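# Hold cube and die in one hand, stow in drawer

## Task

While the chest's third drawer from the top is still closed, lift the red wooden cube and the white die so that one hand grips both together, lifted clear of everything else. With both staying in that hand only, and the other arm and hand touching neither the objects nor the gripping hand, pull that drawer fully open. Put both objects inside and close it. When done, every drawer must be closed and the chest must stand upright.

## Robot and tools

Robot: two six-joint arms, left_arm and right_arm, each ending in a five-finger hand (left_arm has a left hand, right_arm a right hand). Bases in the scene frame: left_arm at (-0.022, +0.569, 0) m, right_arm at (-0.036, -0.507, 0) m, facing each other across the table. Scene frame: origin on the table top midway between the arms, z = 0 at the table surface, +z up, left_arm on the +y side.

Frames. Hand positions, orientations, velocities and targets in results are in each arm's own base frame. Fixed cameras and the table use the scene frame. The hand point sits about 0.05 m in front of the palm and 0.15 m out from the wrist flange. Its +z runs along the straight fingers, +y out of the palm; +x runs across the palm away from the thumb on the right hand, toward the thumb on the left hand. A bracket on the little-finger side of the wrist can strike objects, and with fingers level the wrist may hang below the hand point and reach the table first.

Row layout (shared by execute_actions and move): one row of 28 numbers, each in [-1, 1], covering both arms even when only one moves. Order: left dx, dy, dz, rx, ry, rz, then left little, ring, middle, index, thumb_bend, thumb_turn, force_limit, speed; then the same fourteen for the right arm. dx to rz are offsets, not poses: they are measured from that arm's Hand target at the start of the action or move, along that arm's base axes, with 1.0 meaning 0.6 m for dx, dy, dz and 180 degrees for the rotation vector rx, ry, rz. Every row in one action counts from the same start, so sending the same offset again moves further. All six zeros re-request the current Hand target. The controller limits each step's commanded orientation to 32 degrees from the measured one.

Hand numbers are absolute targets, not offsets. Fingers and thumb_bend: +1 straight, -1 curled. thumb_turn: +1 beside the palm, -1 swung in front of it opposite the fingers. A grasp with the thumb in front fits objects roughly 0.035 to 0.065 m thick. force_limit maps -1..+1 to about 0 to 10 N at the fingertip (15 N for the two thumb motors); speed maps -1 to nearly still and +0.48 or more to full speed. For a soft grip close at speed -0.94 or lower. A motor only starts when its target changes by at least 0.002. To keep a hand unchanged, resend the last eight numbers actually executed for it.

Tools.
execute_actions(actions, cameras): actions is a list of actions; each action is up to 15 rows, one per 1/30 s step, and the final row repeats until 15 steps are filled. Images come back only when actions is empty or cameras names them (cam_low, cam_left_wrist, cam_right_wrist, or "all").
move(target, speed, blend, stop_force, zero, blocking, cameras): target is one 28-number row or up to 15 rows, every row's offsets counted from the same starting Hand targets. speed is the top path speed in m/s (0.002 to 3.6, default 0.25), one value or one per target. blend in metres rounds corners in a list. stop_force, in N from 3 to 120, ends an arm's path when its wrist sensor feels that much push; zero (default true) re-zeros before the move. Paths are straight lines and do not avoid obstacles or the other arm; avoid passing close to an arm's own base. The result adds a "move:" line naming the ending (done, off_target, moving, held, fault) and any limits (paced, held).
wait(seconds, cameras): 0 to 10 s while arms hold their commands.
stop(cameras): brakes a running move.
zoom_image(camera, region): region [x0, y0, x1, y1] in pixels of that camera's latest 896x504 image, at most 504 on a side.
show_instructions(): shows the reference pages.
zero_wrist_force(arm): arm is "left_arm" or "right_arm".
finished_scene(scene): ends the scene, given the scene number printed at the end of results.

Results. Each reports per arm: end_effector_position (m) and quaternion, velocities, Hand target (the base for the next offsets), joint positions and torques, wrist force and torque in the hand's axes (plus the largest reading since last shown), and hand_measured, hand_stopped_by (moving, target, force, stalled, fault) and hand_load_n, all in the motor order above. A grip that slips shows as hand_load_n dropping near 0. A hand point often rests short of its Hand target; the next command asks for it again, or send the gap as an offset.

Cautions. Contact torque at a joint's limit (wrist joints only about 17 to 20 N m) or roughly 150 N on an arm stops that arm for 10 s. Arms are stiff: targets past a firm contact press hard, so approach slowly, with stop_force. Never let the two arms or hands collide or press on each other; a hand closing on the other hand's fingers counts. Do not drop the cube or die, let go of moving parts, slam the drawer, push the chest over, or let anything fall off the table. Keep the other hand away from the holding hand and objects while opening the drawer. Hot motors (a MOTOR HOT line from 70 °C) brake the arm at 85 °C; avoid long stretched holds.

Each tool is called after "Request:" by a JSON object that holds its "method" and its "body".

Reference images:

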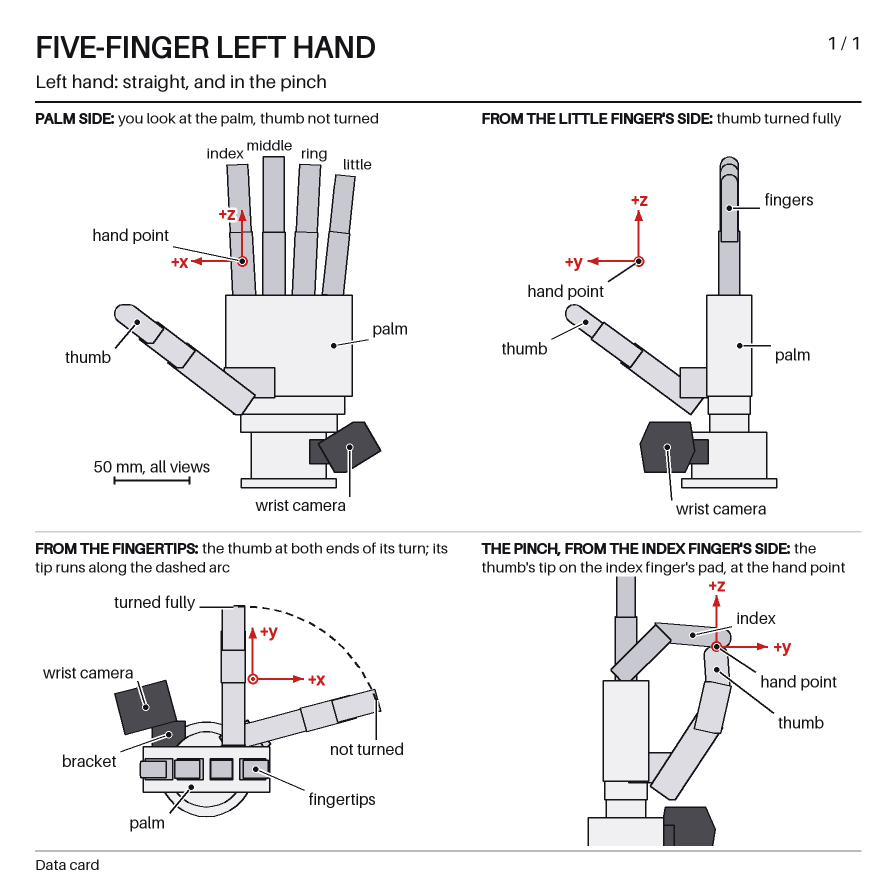

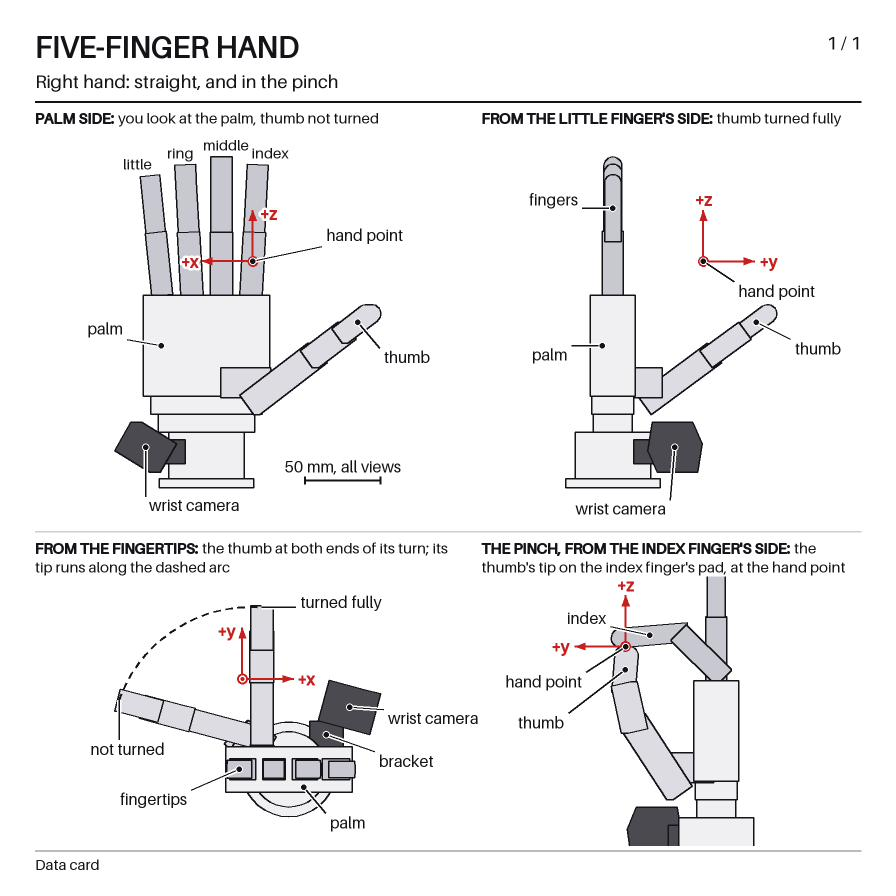

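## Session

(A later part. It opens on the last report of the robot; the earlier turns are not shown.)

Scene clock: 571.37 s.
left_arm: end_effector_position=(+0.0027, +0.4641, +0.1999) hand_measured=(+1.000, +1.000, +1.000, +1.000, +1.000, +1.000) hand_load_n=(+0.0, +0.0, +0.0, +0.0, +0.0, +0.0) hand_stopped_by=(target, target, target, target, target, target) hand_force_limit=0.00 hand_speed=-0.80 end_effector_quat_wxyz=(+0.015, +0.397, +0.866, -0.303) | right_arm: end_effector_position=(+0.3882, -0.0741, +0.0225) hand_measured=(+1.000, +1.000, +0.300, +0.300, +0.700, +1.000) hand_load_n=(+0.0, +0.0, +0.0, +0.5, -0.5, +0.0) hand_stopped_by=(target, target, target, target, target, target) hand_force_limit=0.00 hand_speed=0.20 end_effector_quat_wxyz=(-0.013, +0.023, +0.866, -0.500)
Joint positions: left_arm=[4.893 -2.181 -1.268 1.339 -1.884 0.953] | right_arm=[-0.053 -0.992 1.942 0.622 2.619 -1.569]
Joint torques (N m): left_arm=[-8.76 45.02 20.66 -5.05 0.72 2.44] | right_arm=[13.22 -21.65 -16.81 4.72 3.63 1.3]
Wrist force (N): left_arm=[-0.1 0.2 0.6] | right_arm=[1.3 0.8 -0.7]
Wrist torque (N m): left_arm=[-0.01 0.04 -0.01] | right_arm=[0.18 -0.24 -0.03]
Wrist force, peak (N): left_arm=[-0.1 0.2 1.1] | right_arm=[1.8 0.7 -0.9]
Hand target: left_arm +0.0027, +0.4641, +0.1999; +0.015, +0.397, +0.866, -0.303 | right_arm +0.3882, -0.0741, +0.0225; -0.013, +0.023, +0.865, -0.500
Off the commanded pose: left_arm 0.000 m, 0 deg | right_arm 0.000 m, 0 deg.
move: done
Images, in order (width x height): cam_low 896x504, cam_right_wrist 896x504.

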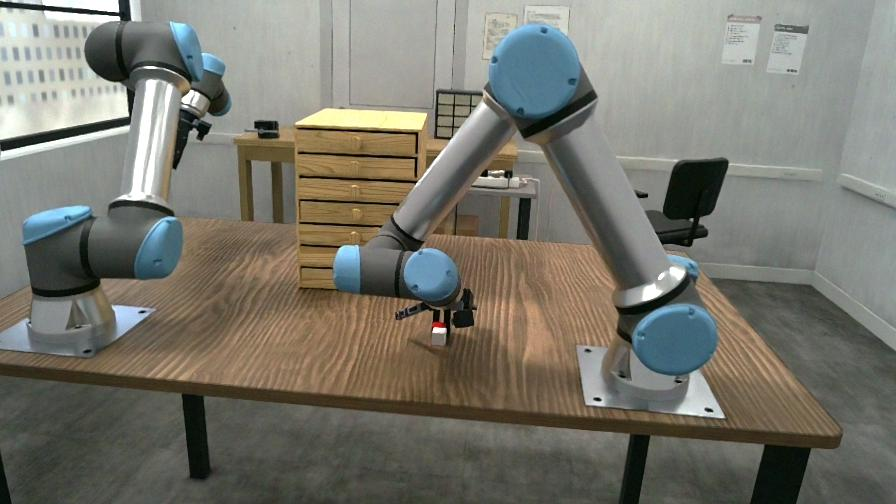

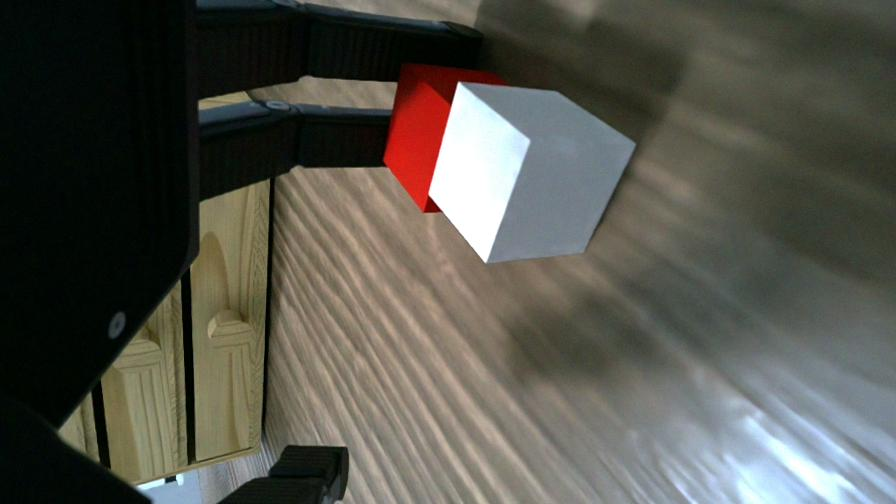

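Request:
{"method": "move", "body": {"target": [[0,0,0,0,0,0,1,1,1,1,1,1,0,-0.8,0.0067,-0.0033,0,0,0,0,1,1,0.3,0.3,0.7,1,0,0.2],[0,0,0,0,0,0,1,1,1,1,1,1,0,-0.8,0.0067,-0.0033,0,0,0,0,1,1,0.3,0.3,0.66,-1,0,0.2]], "speed": 0.05, "cameras": ["cam_low","cam_right_wrist"]}}

Request:
{"method": "zoom_image", "body": {"camera": "cam_low", "region": [390, 270, 480, 360]}}

Scene clock: 594.53 s.
left_arm: end_effector_position=(+0.0027, +0.4641, +0.1999) hand_measured=(+1.000, +1.000, +1.000, +1.000, +1.000, +1.000) hand_load_n=(+0.0, +0.0, +0.0, +0.0, +0.0, +0.0) hand_stopped_by=(target, target, target, target, target, target) hand_force_limit=0.00 hand_speed=-0.80 end_effector_quat_wxyz=(+0.015, +0.397, +0.866, -0.303) | right_arm: end_effector_position=(+0.3922, -0.0761, +0.0225) hand_measured=(+1.000, +1.000, +0.300, +0.300, +0.660, -0.612) hand_load_n=(-0.5, +0.0, +0.0, +0.0, -2.5, +9.5) hand_stopped_by=(target, target, target, target, target, force) hand_force_limit=0.00 hand_speed=0.20 end_effector_quat_wxyz=(-0.013, +0.023, +0.865, -0.500)
Joint positions: left_arm=[4.893 -2.181 -1.268 1.339 -1.884 0.953] | right_arm=[-0.058 -0.989 1.931 0.621 2.619 -1.579]
Joint torques (N m): left_arm=[-8.66 44.92 21.25 -5.13 0.75 2.23] | right_arm=[-14.02 -21.17 -6.77 1.79 0.13 -1.19]
Wrist force (N): left_arm=[-0.1 0.3 0.9] | right_arm=[-4.1 -7.4 -6.0]
Wrist torque (N m): left_arm=[-0.02 0.04 -0.01] | right_arm=[-0.11 -0.14 0.19]
Wrist force, peak (N): left_arm=[-0.1 0.2 1.1] | right_arm=[-5.1 -7.6 -5.8]
Hand target: left_arm +0.0027, +0.4641, +0.1999; +0.015, +0.397, +0.866, -0.303 | right_arm +0.3922, -0.0761, +0.0225; -0.013, +0.023, +0.865, -0.500
Off the commanded pose: left_arm 0.000 m, 0 deg | right_arm 0.000 m, 0 deg.
move: done
Images, in order (width x height): cam_low 896x504, cam_right_wrist 896x504.

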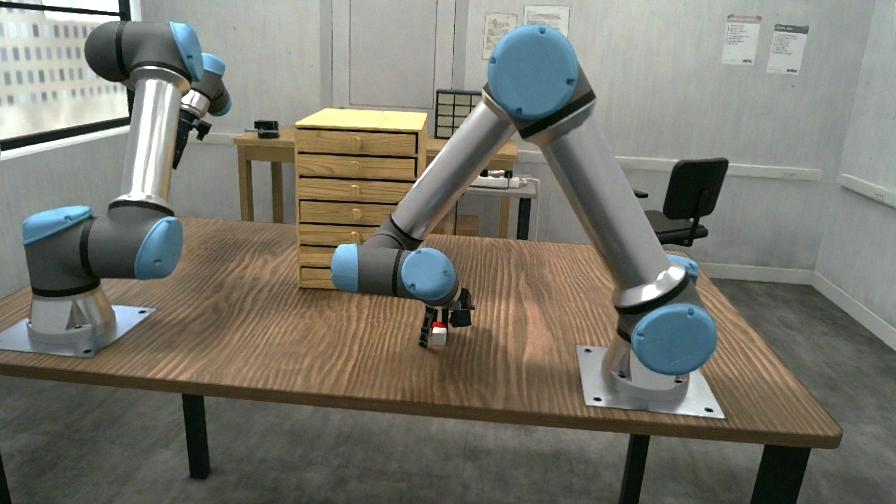

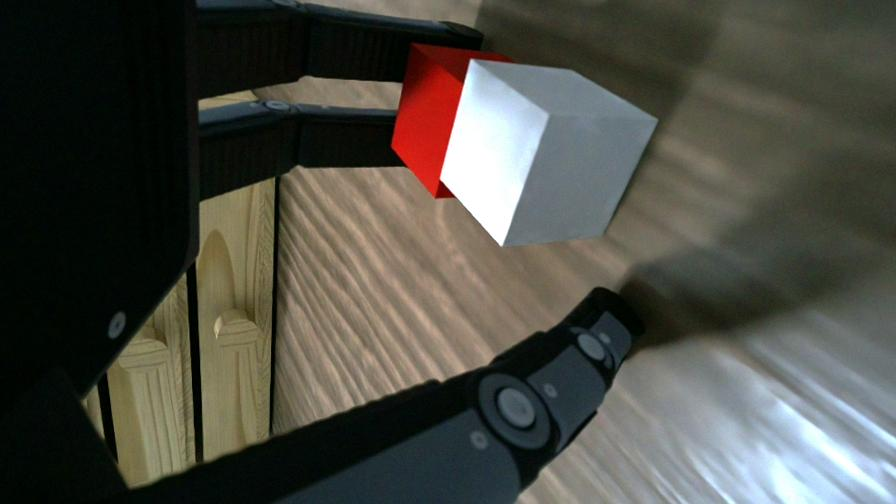

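Scaled by 5.600 from the camera's 896x504 image, which has a finer 1280x720 frame.

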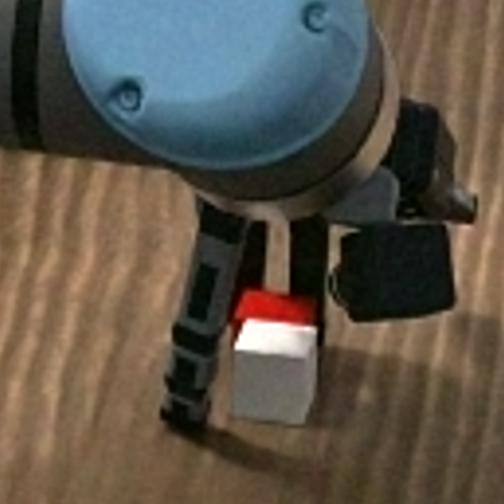

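Request:
{"method": "move", "body": {"target": [[0,0,0,0,0,0,1,1,1,1,1,1,0,-0.8,0,0,0.015,0,0,0,1,1,0.3,0.3,0.66,-1,0,0.2],[0,0,0,0,0,0,1,1,1,1,1,1,0,-0.8,0,0,0.015,0,0,0,1,1,0.3,0.3,0.66,-0.99,0,-0.3],[0,0,0,0,0,0,1,1,1,1,1,1,0,-0.8,0,0,0.0008,0,0,0,1,1,0.3,0.3,0.66,-0.99,0,-0.3]], "speed": 0.05, "cameras": ["cam_low","cam_right_wrist"]}}

Request:
{"method": "zoom_image", "body": {"camera": "cam_low", "region": [390, 270, 480, 360]}}

Scene clock: 609.03 s.
left_arm: end_effector_position=(+0.0027, +0.4641, +0.1999) hand_measured=(+1.000, +1.000, +1.000, +1.000, +1.000, +1.000) hand_load_n=(+0.0, +0.0, +0.0, +0.0, +0.0, +0.0) hand_stopped_by=(target, target, target, target, target, target) hand_force_limit=0.00 hand_speed=-0.80 end_effector_quat_wxyz=(+0.015, +0.397, +0.866, -0.303) | right_arm: end_effector_position=(+0.3922, -0.0761, +0.0230) hand_measured=(+1.000, +1.000, +0.300, +0.300, +0.660, -0.990) hand_load_n=(+0.0, +0.0, +0.0, +0.0, -0.5, +0.0) hand_stopped_by=(target, target, target, target, target, target) hand_force_limit=0.00 hand_speed=-0.30 end_effector_quat_wxyz=(-0.013, +0.023, +0.865, -0.500)
Joint positions: left_arm=[4.893 -2.181 -1.268 1.339 -1.884 0.953] | right_arm=[-0.058 -0.99 1.931 0.623 2.619 -1.578]
Joint torques (N m): left_arm=[-8.05 44.59 21.25 -5 0.74 2.42] | right_arm=[-9.11 -20.9 -1.96 0.51 3.54 -0.71]
Wrist force (N): left_arm=[-0.3 0.3 0.6] | right_arm=[1.2 -0.7 -2.3]
Wrist torque (N m): left_arm=[0.02 0.07 -0.03] | right_arm=[0.12 -0.22 -0.01]
Wrist force, peak (N): left_arm=[-0.2 0.5 1.0] | right_arm=[-4.1 -7.7 -5.9]
Hand target: left_arm +0.0027, +0.4641, +0.1999; +0.015, +0.397, +0.866, -0.303 | right_arm +0.3922, -0.0761, +0.0229; -0.013, +0.023, +0.865, -0.500
Off the commanded pose: left_arm 0.000 m, 0 deg | right_arm 0.000 m, 0 deg.
move: done
Images, in order (width x height): cam_low 896x504, cam_right_wrist 896x504.

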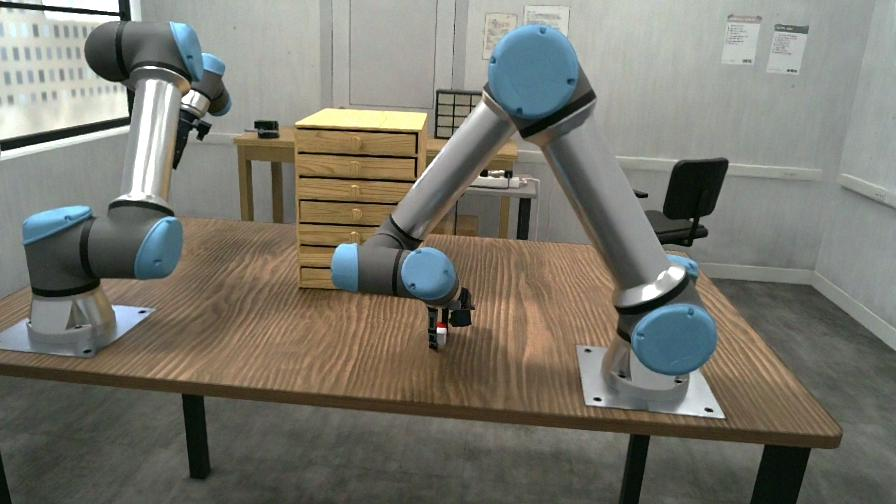

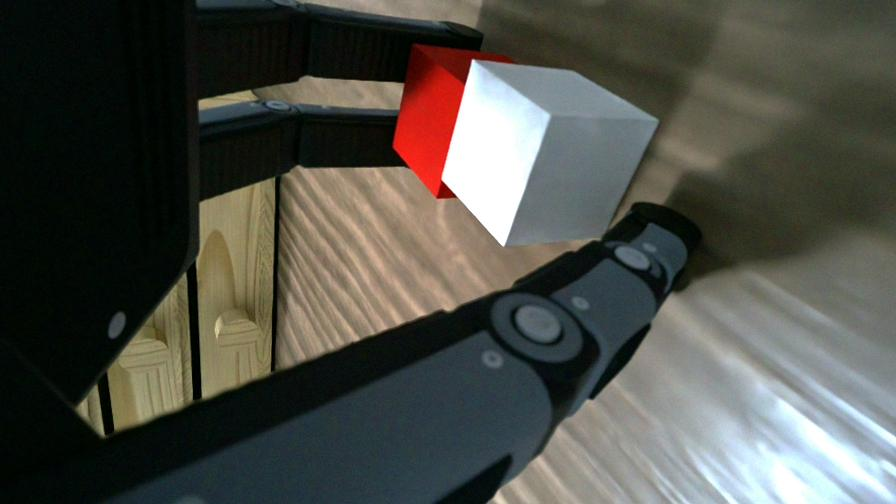

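Scaled by 5.600 from the camera's 896x504 image, which has a finer 1280x720 frame.

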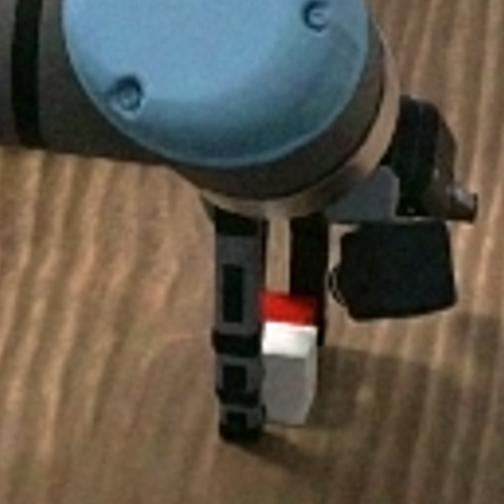

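Request:
{"method": "move", "body": {"target": [[0,0,0,0,0,0,1,1,1,1,1,1,0,-0.8,-0.0083,-0.0003,0,0,0,0,1,1,0.3,0.3,0.66,-0.99,0,-0.3],[0,0,0,0,0,0,1,1,1,1,1,1,0,-0.8,-0.0083,-0.0003,0,0,0,0,1,1,0.3,0.3,0.2,-0.99,-0.2,-0.93]], "speed": 0.05, "cameras": ["cam_low","cam_right_wrist"]}}

Request:
{"method": "zoom_image", "body": {"camera": "cam_low", "region": [390, 270, 480, 360]}}

Scene clock: 626.53 s.
left_arm: end_effector_position=(+0.0027, +0.4641, +0.1999) hand_measured=(+1.000, +1.000, +1.000, +1.000, +1.000, +1.000) hand_load_n=(+0.0, +0.0, +0.0, +0.0, +0.0, +0.0) hand_stopped_by=(target, target, target, target, target, target) hand_force_limit=0.00 hand_speed=-0.80 end_effector_quat_wxyz=(+0.015, +0.397, +0.866, -0.303) | right_arm: end_effector_position=(+0.3872, -0.0763, +0.0229) hand_measured=(+1.000, +1.000, +0.300, +0.300, +0.432, -0.990) hand_load_n=(-0.5, +0.0, +3.0, +2.0, +6.5, +0.0) hand_stopped_by=(target, target, target, target, force, target) hand_force_limit=-0.20 hand_speed=-0.93 end_effector_quat_wxyz=(-0.013, +0.023, +0.865, -0.500)
Joint positions: left_arm=[4.893 -2.181 -1.268 1.339 -1.884 0.953] | right_arm=[-0.059 -0.998 1.947 0.613 2.619 -1.581]
Joint torques (N m): left_arm=[-8.5 44.66 21.08 -5.23 0.79 2.48] | right_arm=[-12.09 -47.3 -12.8 0.73 -0.67 0.73]
Wrist force (N): left_arm=[-0.1 0.3 0.9] | right_arm=[1.4 0.9 -0.8]
Wrist torque (N m): left_arm=[0.00 0.05 -0.02] | right_arm=[0.21 -0.27 0.18]
Wrist force, peak (N): left_arm=[0.0 0.2 1.2] | right_arm=[-5.0 -5.3 -6.7]
Hand target: left_arm +0.0027, +0.4641, +0.1999; +0.015, +0.397, +0.866, -0.303 | right_arm +0.3872, -0.0763, +0.0229; -0.013, +0.023, +0.865, -0.500
Off the commanded pose: left_arm 0.000 m, 0 deg | right_arm 0.000 m, 0 deg.
move: done
Images, in order (width x height): cam_low 896x504, cam_right_wrist 896x504.

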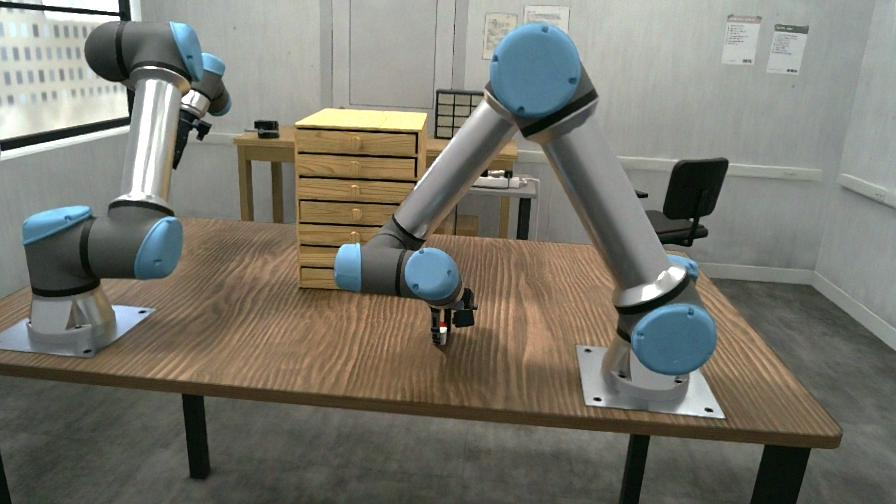

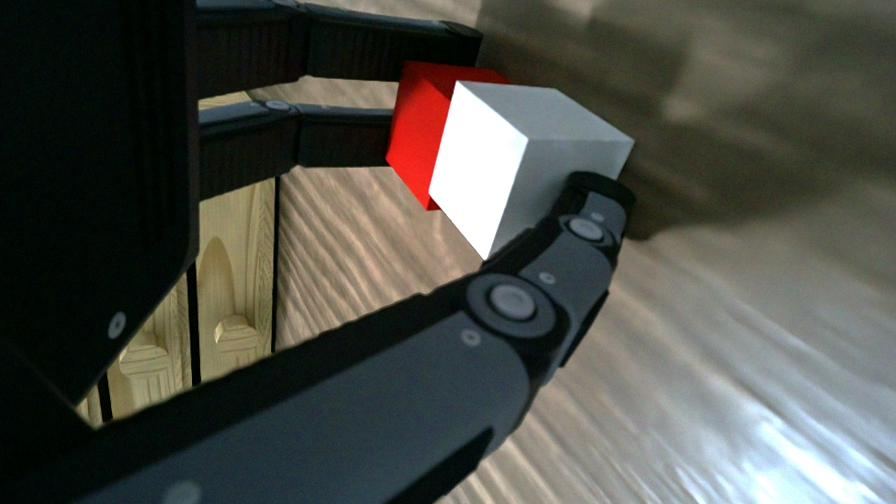

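Scaled by 5.600 from the camera's 896x504 image, which has a finer 1280x720 frame.

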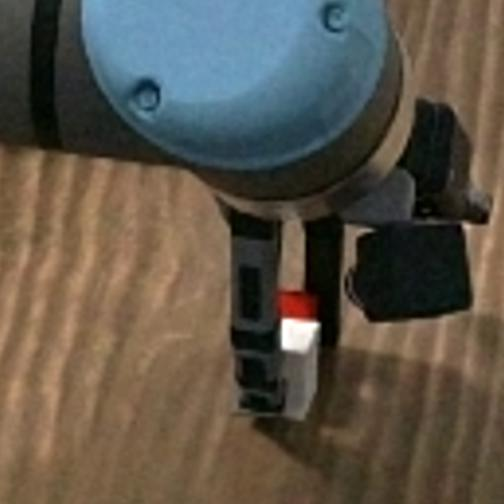

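Request:
{"method": "move", "body": {"target": [[0,0,0,0,0,0,1,1,1,1,1,1,0,-0.8,0,0,0,0,0,0,1,1,0.1,0.1,0.2,-0.99,-0.2,-0.95],[0,0,0,0,0,0,1,1,1,1,1,1,0,-0.8,0,0,0.05,0,0,0,1,1,0.1,0.1,0.2,-0.99,-0.2,-0.95]], "speed": 0.04, "cameras": ["cam_low","cam_right_wrist"]}}

Request:
{"method": "zoom_image", "body": {"camera": "cam_low", "region": [390, 260, 480, 360]}}

Scene clock: 635.03 s.
left_arm: end_effector_position=(+0.0027, +0.4641, +0.1999) hand_measured=(+1.000, +1.000, +1.000, +1.000, +1.000, +1.000) hand_load_n=(+0.0, +0.0, +0.0, +0.0, +0.0, +0.0) hand_stopped_by=(target, target, target, target, target, target) hand_force_limit=0.00 hand_speed=-0.80 end_effector_quat_wxyz=(+0.015, +0.397, +0.866, -0.303) | right_arm: end_effector_position=(+0.3872, -0.0763, +0.0529) hand_measured=(+1.000, +1.000, +0.292, +0.288, +0.432, -0.990) hand_load_n=(+0.0, +0.0, +3.0, +4.5, +9.5, +0.0) hand_stopped_by=(target, target, force, force, force, target) hand_force_limit=-0.20 hand_speed=-0.95 end_effector_quat_wxyz=(-0.013, +0.023, +0.865, -0.500)
Joint positions: left_arm=[4.893 -2.181 -1.268 1.339 -1.884 0.953] | right_arm=[-0.059 -1.058 1.936 0.683 2.619 -1.581]
Joint torques (N m): left_arm=[-8.41 44.91 21.45 -5.17 0.66 2.48] | right_arm=[-7.51 -45.51 -17.87 4.82 0.98 0.89]
Wrist force (N): left_arm=[-0.2 0.3 0.7] | right_arm=[1.7 1.1 -0.3]
Wrist torque (N m): left_arm=[-0.01 0.05 -0.02] | right_arm=[0.19 -0.31 0.22]
Wrist force, peak (N): left_arm=[-0.1 0.3 1.1] | right_arm=[1.2 -1.9 -1.6]
Hand target: left_arm +0.0027, +0.4641, +0.1999; +0.015, +0.397, +0.866, -0.303 | right_arm +0.3872, -0.0763, +0.0529; -0.013, +0.023, +0.865, -0.500
Off the commanded pose: left_arm 0.000 m, 0 deg | right_arm 0.000 m, 0 deg.
move: done
Images, in order (width x height): cam_low 896x504, cam_right_wrist 896x504.

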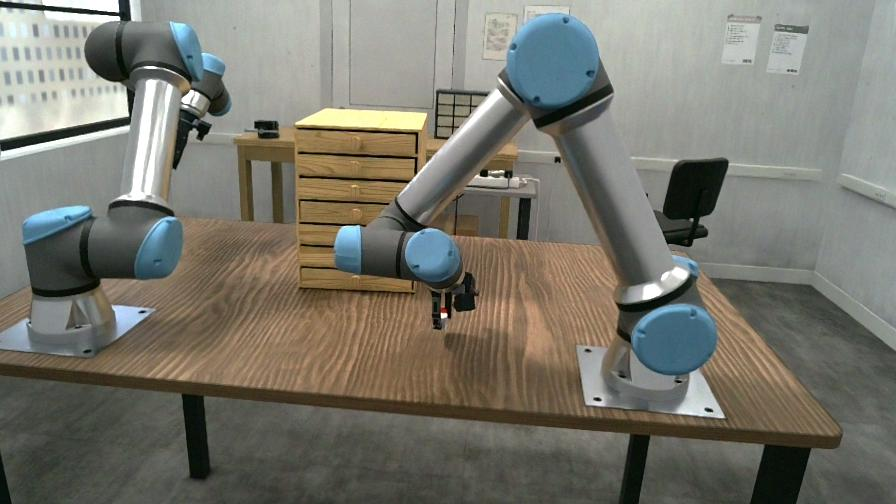

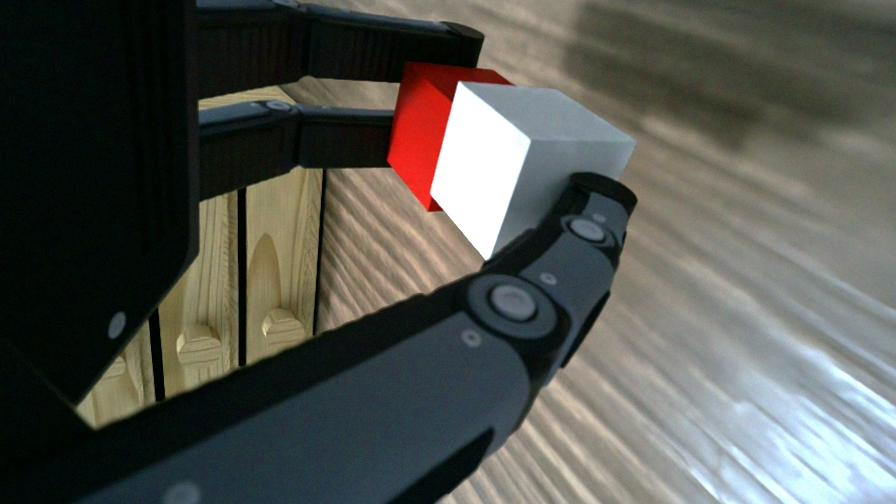

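Scaled by 5.040 from the camera's 896x504 image, which has a finer 1280x720 frame.

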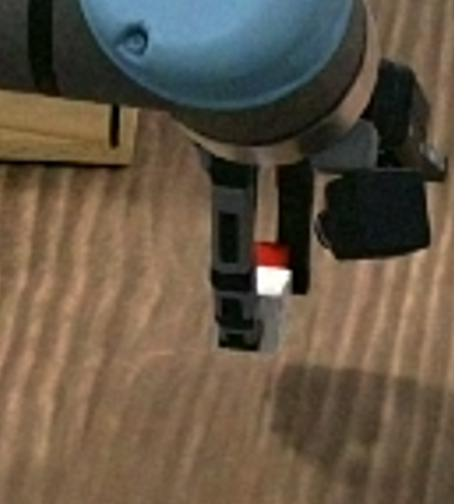

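Request:
{"method": "move", "body": {"target": [0,0,0,0,0,0,1,1,1,1,1,1,0,-0.8,-0.16,0.0,0.5,0,0,0,1,1,0.1,0.1,0.2,-0.99,-0.2,-0.95], "speed": 0.25, "cameras": ["cam_low","cam_right_wrist"]}}

Request:
{"method": "zoom_image", "body": {"camera": "cam_low", "region": [290, 100, 440, 300]}}

Request:
{"method": "zoom_image", "body": {"camera": "cam_right_wrist", "region": [180, 60, 680, 500]}}

Scene clock: 646.20 s.
left_arm: end_effector_position=(+0.0027, +0.4641, +0.1999) hand_measured=(+1.000, +1.000, +1.000, +1.000, +1.000, +1.000) hand_load_n=(+0.0, +0.0, +0.0, +0.0, +0.0, +0.0) hand_stopped_by=(target, target, target, target, target, target) hand_force_limit=0.00 hand_speed=-0.80 end_effector_quat_wxyz=(+0.015, +0.397, +0.866, -0.303) | right_arm: end_effector_position=(+0.2912, -0.0763, +0.3529) hand_measured=(+1.000, +1.000, +0.292, +0.288, +0.432, -0.990) hand_load_n=(+0.0, +0.0, +3.5, +4.5, +9.0, -0.5) hand_stopped_by=(target, target, force, force, force, target) hand_force_limit=-0.20 hand_speed=-0.95 end_effector_quat_wxyz=(-0.013, +0.023, +0.866, -0.500)
Joint positions: left_arm=[4.893 -2.181 -1.268 1.339 -1.884 0.953] | right_arm=[-0.081 -1.638 1.771 1.391 2.618 -1.625]
Joint torques (N m): left_arm=[-8.27 45.41 21.56 -5.19 0.67 2.44] | right_arm=[13.09 -29.08 -26.41 4.38 -0.19 0.66]
Wrist force (N): left_arm=[-0.3 0.3 0.9] | right_arm=[1.6 1.3 -0.3]
Wrist torque (N m): left_arm=[-0.02 0.07 -0.03] | right_arm=[0.19 -0.32 0.25]
Wrist force, peak (N): left_arm=[0.0 0.4 1.1] | right_arm=[2.0 0.3 -1.0]
Hand target: left_arm +0.0027, +0.4641, +0.1999; +0.015, +0.397, +0.866, -0.303 | right_arm +0.2912, -0.0763, +0.3529; -0.013, +0.023, +0.865, -0.500
Off the commanded pose: left_arm 0.000 m, 0 deg | right_arm 0.000 m, 0 deg.
move: done
Images, in order (width x height): cam_low 896x504, cam_right_wrist 896x504.

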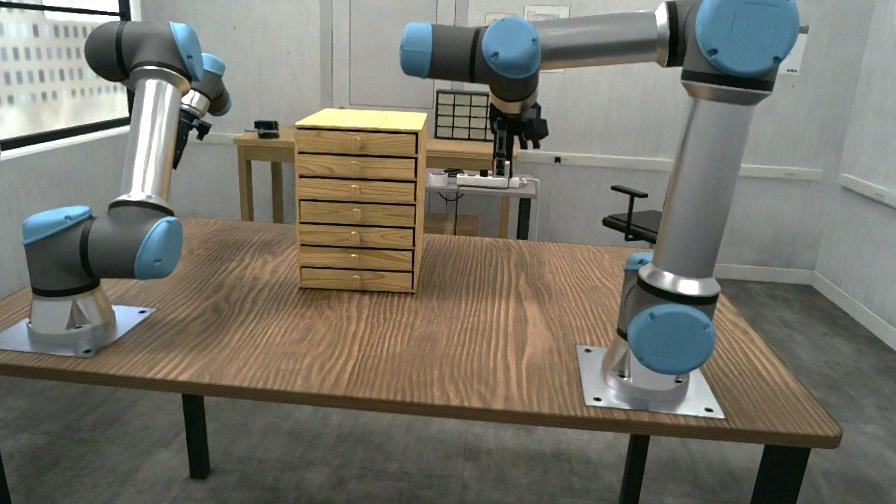

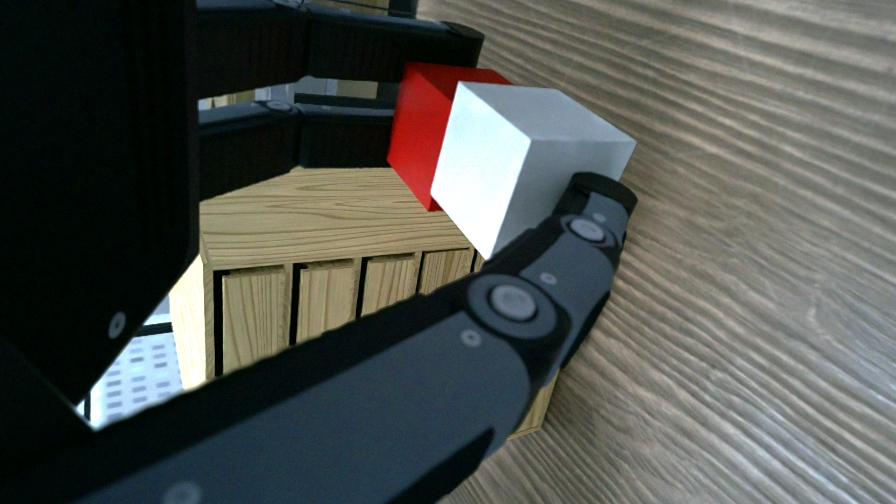

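Scaled by 2.520 from the camera's 896x504 image, which has a finer 1280x720 frame.

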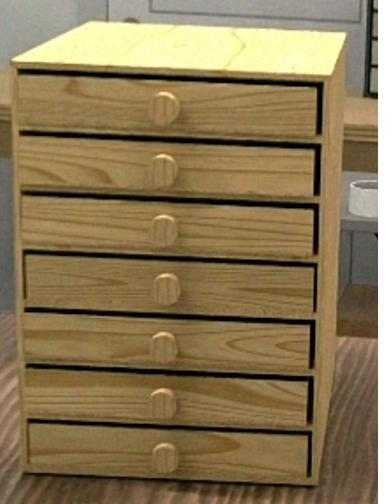

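Scaled by 1.008 from the camera's 896x504 image, which has a finer 1280x720 frame.

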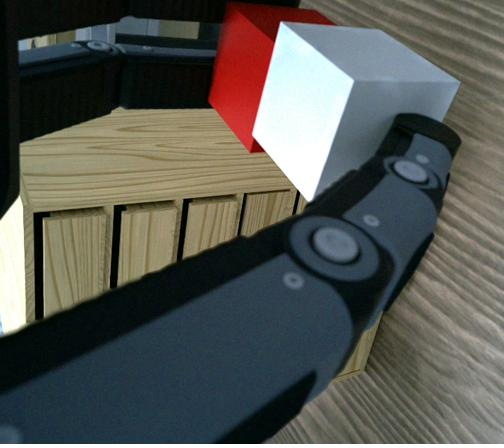

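Request:
{"method": "move", "body": {"target": [[0.2727,-0.2345,0.5002,0.0184,-0.1166,0.125,1,1,0.16,0.16,0.64,-1,0,0,0,0,0,0,0,0,1,1,0.1,0.1,0.2,-0.99,-0.2,-0.95],[0.7568,-0.3303,0.5002,0.0367,-0.2332,0.25,1,1,0.16,0.16,0.64,-1,0,0,0,0,0,0,0,0,1,1,0.1,0.1,0.2,-0.99,-0.2,-0.95],[0.7747,-0.4802,0.0585,0.0734,-0.4664,0.5001,1,1,0.16,0.16,0.64,-1,0,0,0,0,0,0,0,0,1,1,0.1,0.1,0.2,-0.99,-0.2,-0.95]], "speed": 0.4, "blend": [0.04,0.04,0], "cameras": ["all"]}}

Request:
{"method": "zoom_image", "body": {"camera": "cam_low", "region": [240, 100, 440, 300]}}

Scene clock: 736.57 s.
left_arm: end_effector_position=(+0.4675, +0.1759, +0.2350) hand_measured=(+1.000, +1.000, +0.160, +0.160, +0.640, -1.000) hand_load_n=(+0.0, +0.0, +0.0, +0.0, +0.0, +0.0) hand_stopped_by=(target, target, target, target, target, target) hand_force_limit=0.00 hand_speed=0.00 end_effector_quat_wxyz=(+0.682, -0.186, +0.682, +0.186) | right_arm: end_effector_position=(+0.2912, -0.0763, +0.3529) hand_measured=(+1.000, +1.000, +0.292, +0.288, +0.432, -0.990) hand_load_n=(+0.0, +0.0, +3.0, +4.0, +9.5, -0.5) hand_stopped_by=(target, target, force, force, force, target) hand_force_limit=-0.20 hand_speed=-0.95 end_effector_quat_wxyz=(-0.013, +0.023, +0.865, -0.500)
Joint positions: left_arm=[3.623 -1.383 -2.337 3.719 -1.622 -1.571] | right_arm=[-0.081 -1.638 1.771 1.392 2.618 -1.624]
Joint torques (N m): left_arm=[-10.64 -0.61 25.43 4.09 -0.97 2.66] | right_arm=[14.52 -17.64 -25.06 4.4 3.41 0.91]
Wrist force (N): left_arm=[0.4 1.5 1.2] | right_arm=[1.7 1.2 -0.3]
Wrist torque (N m): left_arm=[0.23 0.00 -0.01] | right_arm=[0.18 -0.33 0.25]
Wrist force, peak (N): left_arm=[1.3 0.2 2.0] | right_arm=[1.8 1.5 -0.3]
Hand target: left_arm +0.4675, +0.1760, +0.2350; +0.682, -0.186, +0.682, +0.186 | right_arm +0.2912, -0.0763, +0.3529; -0.013, +0.023, +0.865, -0.500
Off the commanded pose: left_arm 0.000 m, 0 deg | right_arm 0.000 m, 0 deg.
move: done

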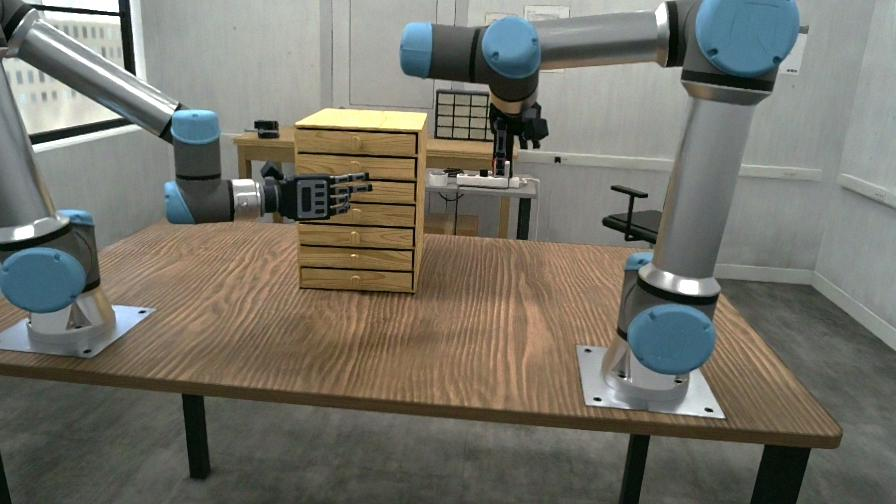

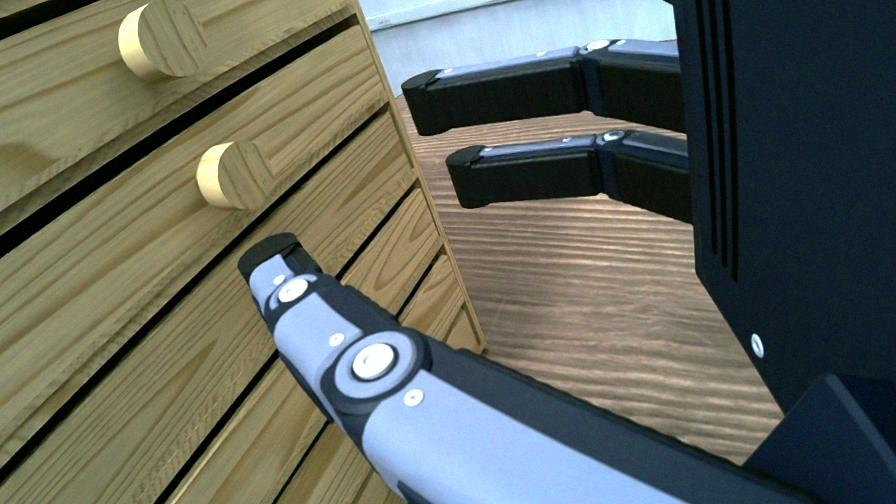

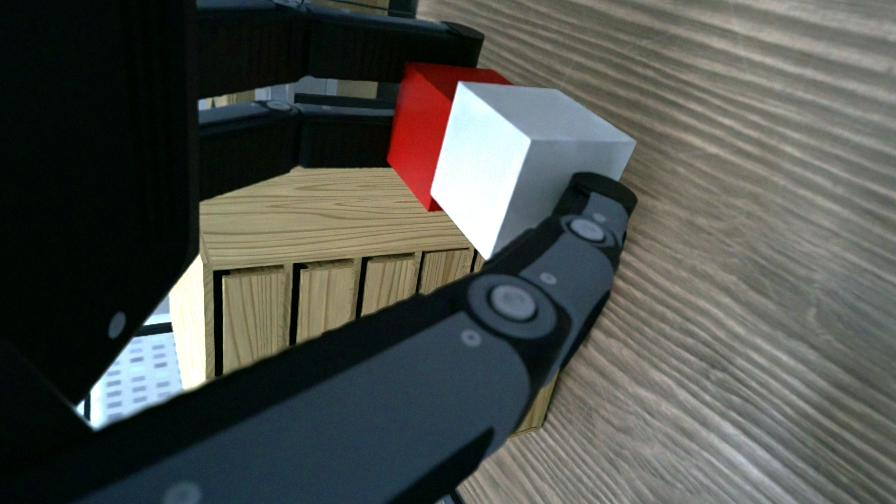

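Scaled by 2.520 from the camera's 896x504 image, which has a finer 1280x720 frame.

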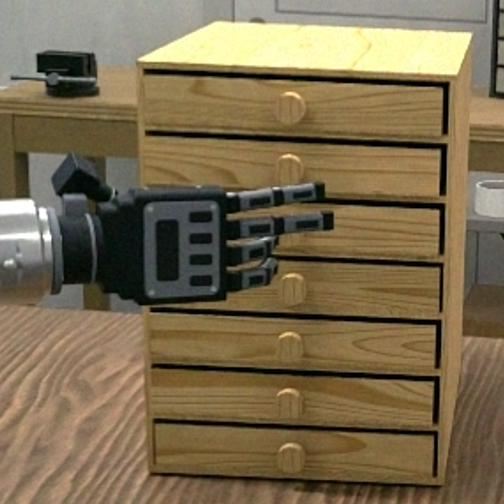

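Request:
{"method": "move", "body": {"target": [0.0292,0.1003,-0.0067,0,0,0,1,1,0.16,0.16,0.64,-1,0,0,0,0,0,0,0,0,1,1,0.1,0.1,0.2,-0.99,-0.2,-0.95], "speed": 0.1, "stop_force": 6, "cameras": ["cam_low","cam_left_wrist"]}}

Request:
{"method": "zoom_image", "body": {"camera": "cam_low", "region": [300, 140, 420, 240]}}

Scene clock: 770.30 s.
left_arm: end_effector_position=(+0.4851, +0.2361, +0.2310) hand_measured=(+1.000, +1.000, +0.160, +0.160, +0.640, -1.000) hand_load_n=(+0.0, +0.0, +0.0, +0.0, +0.0, +0.5) hand_stopped_by=(target, target, target, target, target, target) hand_force_limit=0.00 hand_speed=0.00 end_effector_quat_wxyz=(+0.682, -0.186, +0.682, +0.186) | right_arm: end_effector_position=(+0.2912, -0.0763, +0.3529) hand_measured=(+1.000, +1.000, +0.292, +0.288, +0.432, -0.990) hand_load_n=(+0.0, +0.0, +3.5, +4.5, +9.5, +0.0) hand_stopped_by=(target, target, force, force, force, target) hand_force_limit=-0.20 hand_speed=-0.95 end_effector_quat_wxyz=(-0.013, +0.023, +0.865, -0.500)
Joint positions: left_arm=[3.782 -1.458 -2.289 3.747 -1.463 -1.571] | right_arm=[-0.081 -1.638 1.771 1.392 2.618 -1.624]
Joint torques (N m): left_arm=[12.79 2.15 25.16 4.26 1.54 -1.33] | right_arm=[14.4 -6.36 -24.68 4.26 2.61 1.03]
Wrist force (N): left_arm=[0.1 1.3 1.6] | right_arm=[1.5 1.3 -0.4]
Wrist torque (N m): left_arm=[0.15 0.05 -0.05] | right_arm=[0.19 -0.30 0.24]
Wrist force, peak (N): left_arm=[0.1 1.9 1.8] | right_arm=[1.8 1.4 -0.4]
Hand target: left_arm +0.4851, +0.2361, +0.2310; +0.682, -0.186, +0.682, +0.186 | right_arm +0.2912, -0.0763, +0.3529; -0.013, +0.023, +0.865, -0.500
Off the commanded pose: left_arm 0.000 m, 0 deg | right_arm 0.000 m, 0 deg.
move: done
Images, in order (width x height): cam_low 896x504, cam_left_wrist 896x504.

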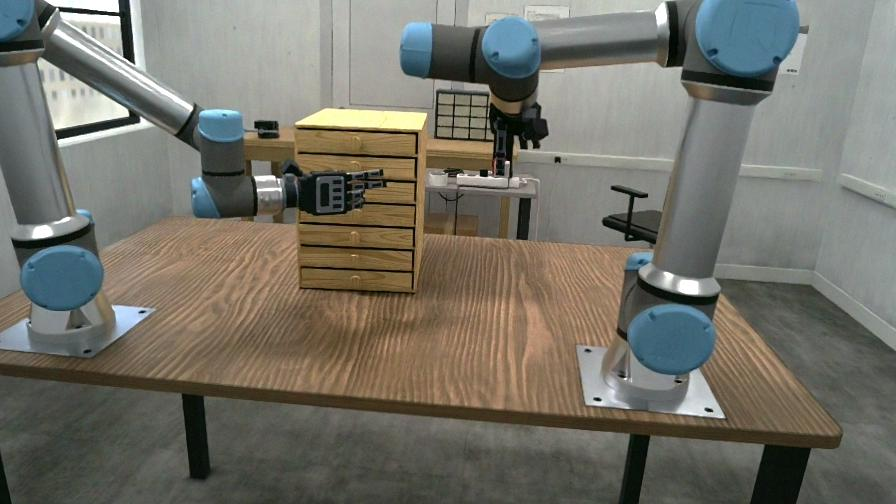

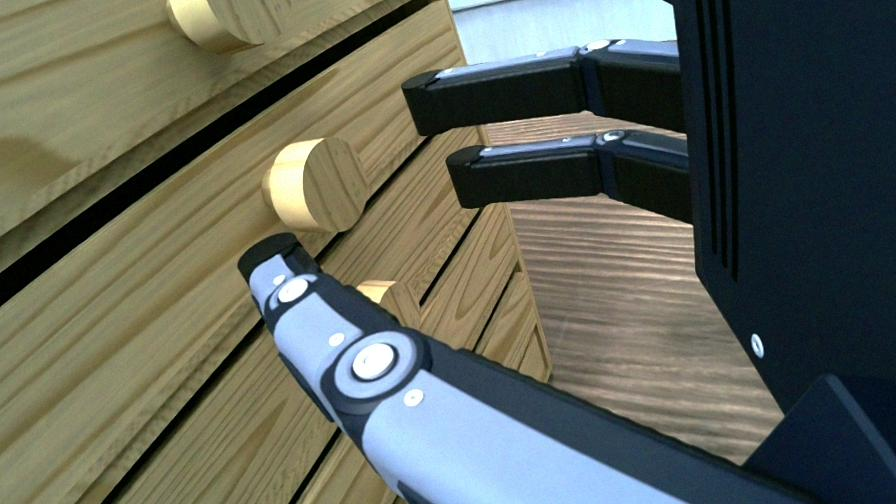

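Scaled by 4.200 from the camera's 896x504 image, which has a finer 1280x720 frame.

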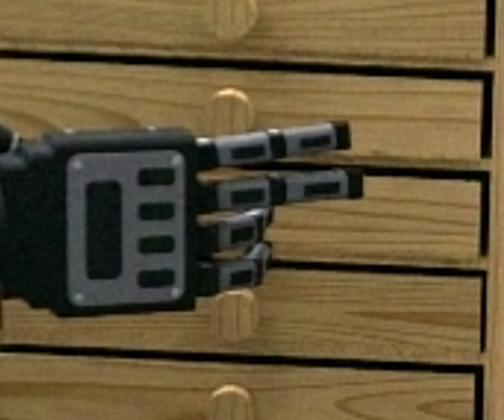

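Request:
{"method": "move", "body": {"target": [[0.0117,0.0,0,0,0,0,1,1,0.16,0.16,0.64,-1,0,0,0,0,0,0,0,0,1,1,0.1,0.1,0.2,-0.99,-0.2,-0.95],[0.0117,0.025,0,0,0,0,1,1,0.16,0.16,0.64,-1,0,0,0,0,0,0,0,0,1,1,0.1,0.1,0.2,-0.99,-0.2,-0.95]], "speed": 0.04, "stop_force": 5, "cameras": ["cam_low","cam_left_wrist"]}}

Request:
{"method": "zoom_image", "body": {"camera": "cam_low", "region": [310, 150, 410, 240]}}

Scene clock: 815.27 s.
left_arm: end_effector_position=(+0.4921, +0.2511, +0.2310) hand_measured=(+1.000, +1.000, +0.160, +0.160, +0.640, -1.000) hand_load_n=(+0.0, +0.0, +0.0, +0.0, +0.0, +0.0) hand_stopped_by=(target, target, target, target, target, target) hand_force_limit=0.00 hand_speed=0.00 end_effector_quat_wxyz=(+0.682, -0.186, +0.682, +0.186) | right_arm: end_effector_position=(+0.2912, -0.0763, +0.3529) hand_measured=(+1.000, +1.000, +0.292, +0.288, +0.432, -0.990) hand_load_n=(+0.0, +0.5, +3.0, +4.5, +9.0, -0.5) hand_stopped_by=(target, target, force, force, force, target) hand_force_limit=-0.20 hand_speed=-0.95 end_effector_quat_wxyz=(-0.013, +0.023, +0.865, -0.500)
Joint positions: left_arm=[3.809 -1.487 -2.264 3.75 -1.436 -1.571] | right_arm=[-0.081 -1.638 1.771 1.392 2.618 -1.624]
Joint torques (N m): left_arm=[12.71 3.57 25.11 4.27 1.69 0.74] | right_arm=[13.88 -6.25 -24.16 4.04 1.59 0.93]
Wrist force (N): left_arm=[0.2 1.4 1.5] | right_arm=[1.7 1.2 -0.2]
Wrist torque (N m): left_arm=[0.19 0.02 -0.04] | right_arm=[0.17 -0.34 0.25]
Wrist force, peak (N): left_arm=[0.2 1.8 1.8] | right_arm=[2.0 1.4 -0.4]
Hand target: left_arm +0.4921, +0.2511, +0.2310; +0.682, -0.186, +0.682, +0.186 | right_arm +0.2912, -0.0763, +0.3529; -0.013, +0.023, +0.865, -0.500
Off the commanded pose: left_arm 0.000 m, 0 deg | right_arm 0.000 m, 0 deg.
move: done
Images, in order (width x height): cam_low 896x504, cam_left_wrist 896x504.

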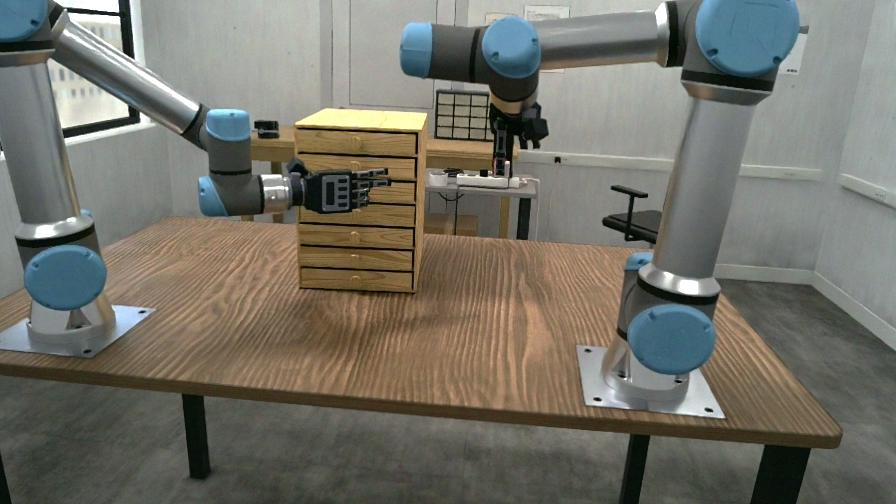

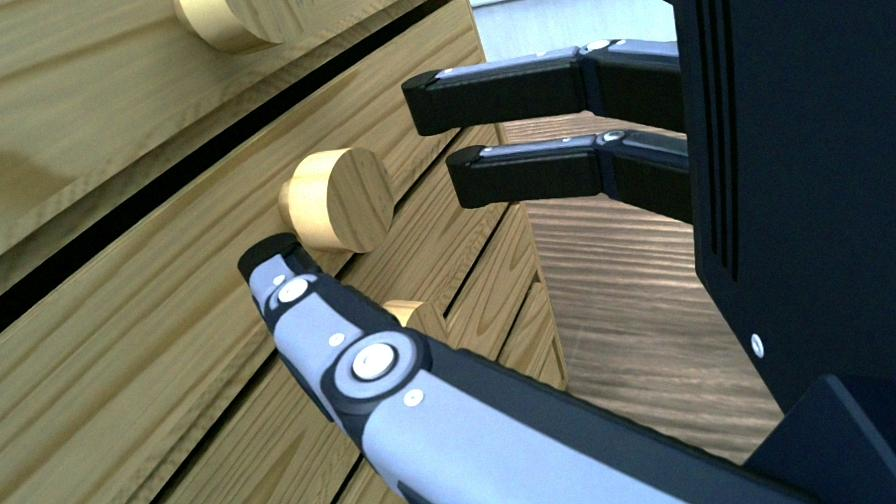

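Scaled by 5.040 from the camera's 896x504 image, which has a finer 1280x720 frame.

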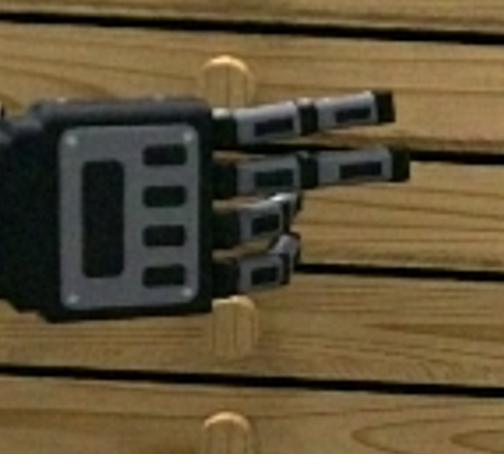

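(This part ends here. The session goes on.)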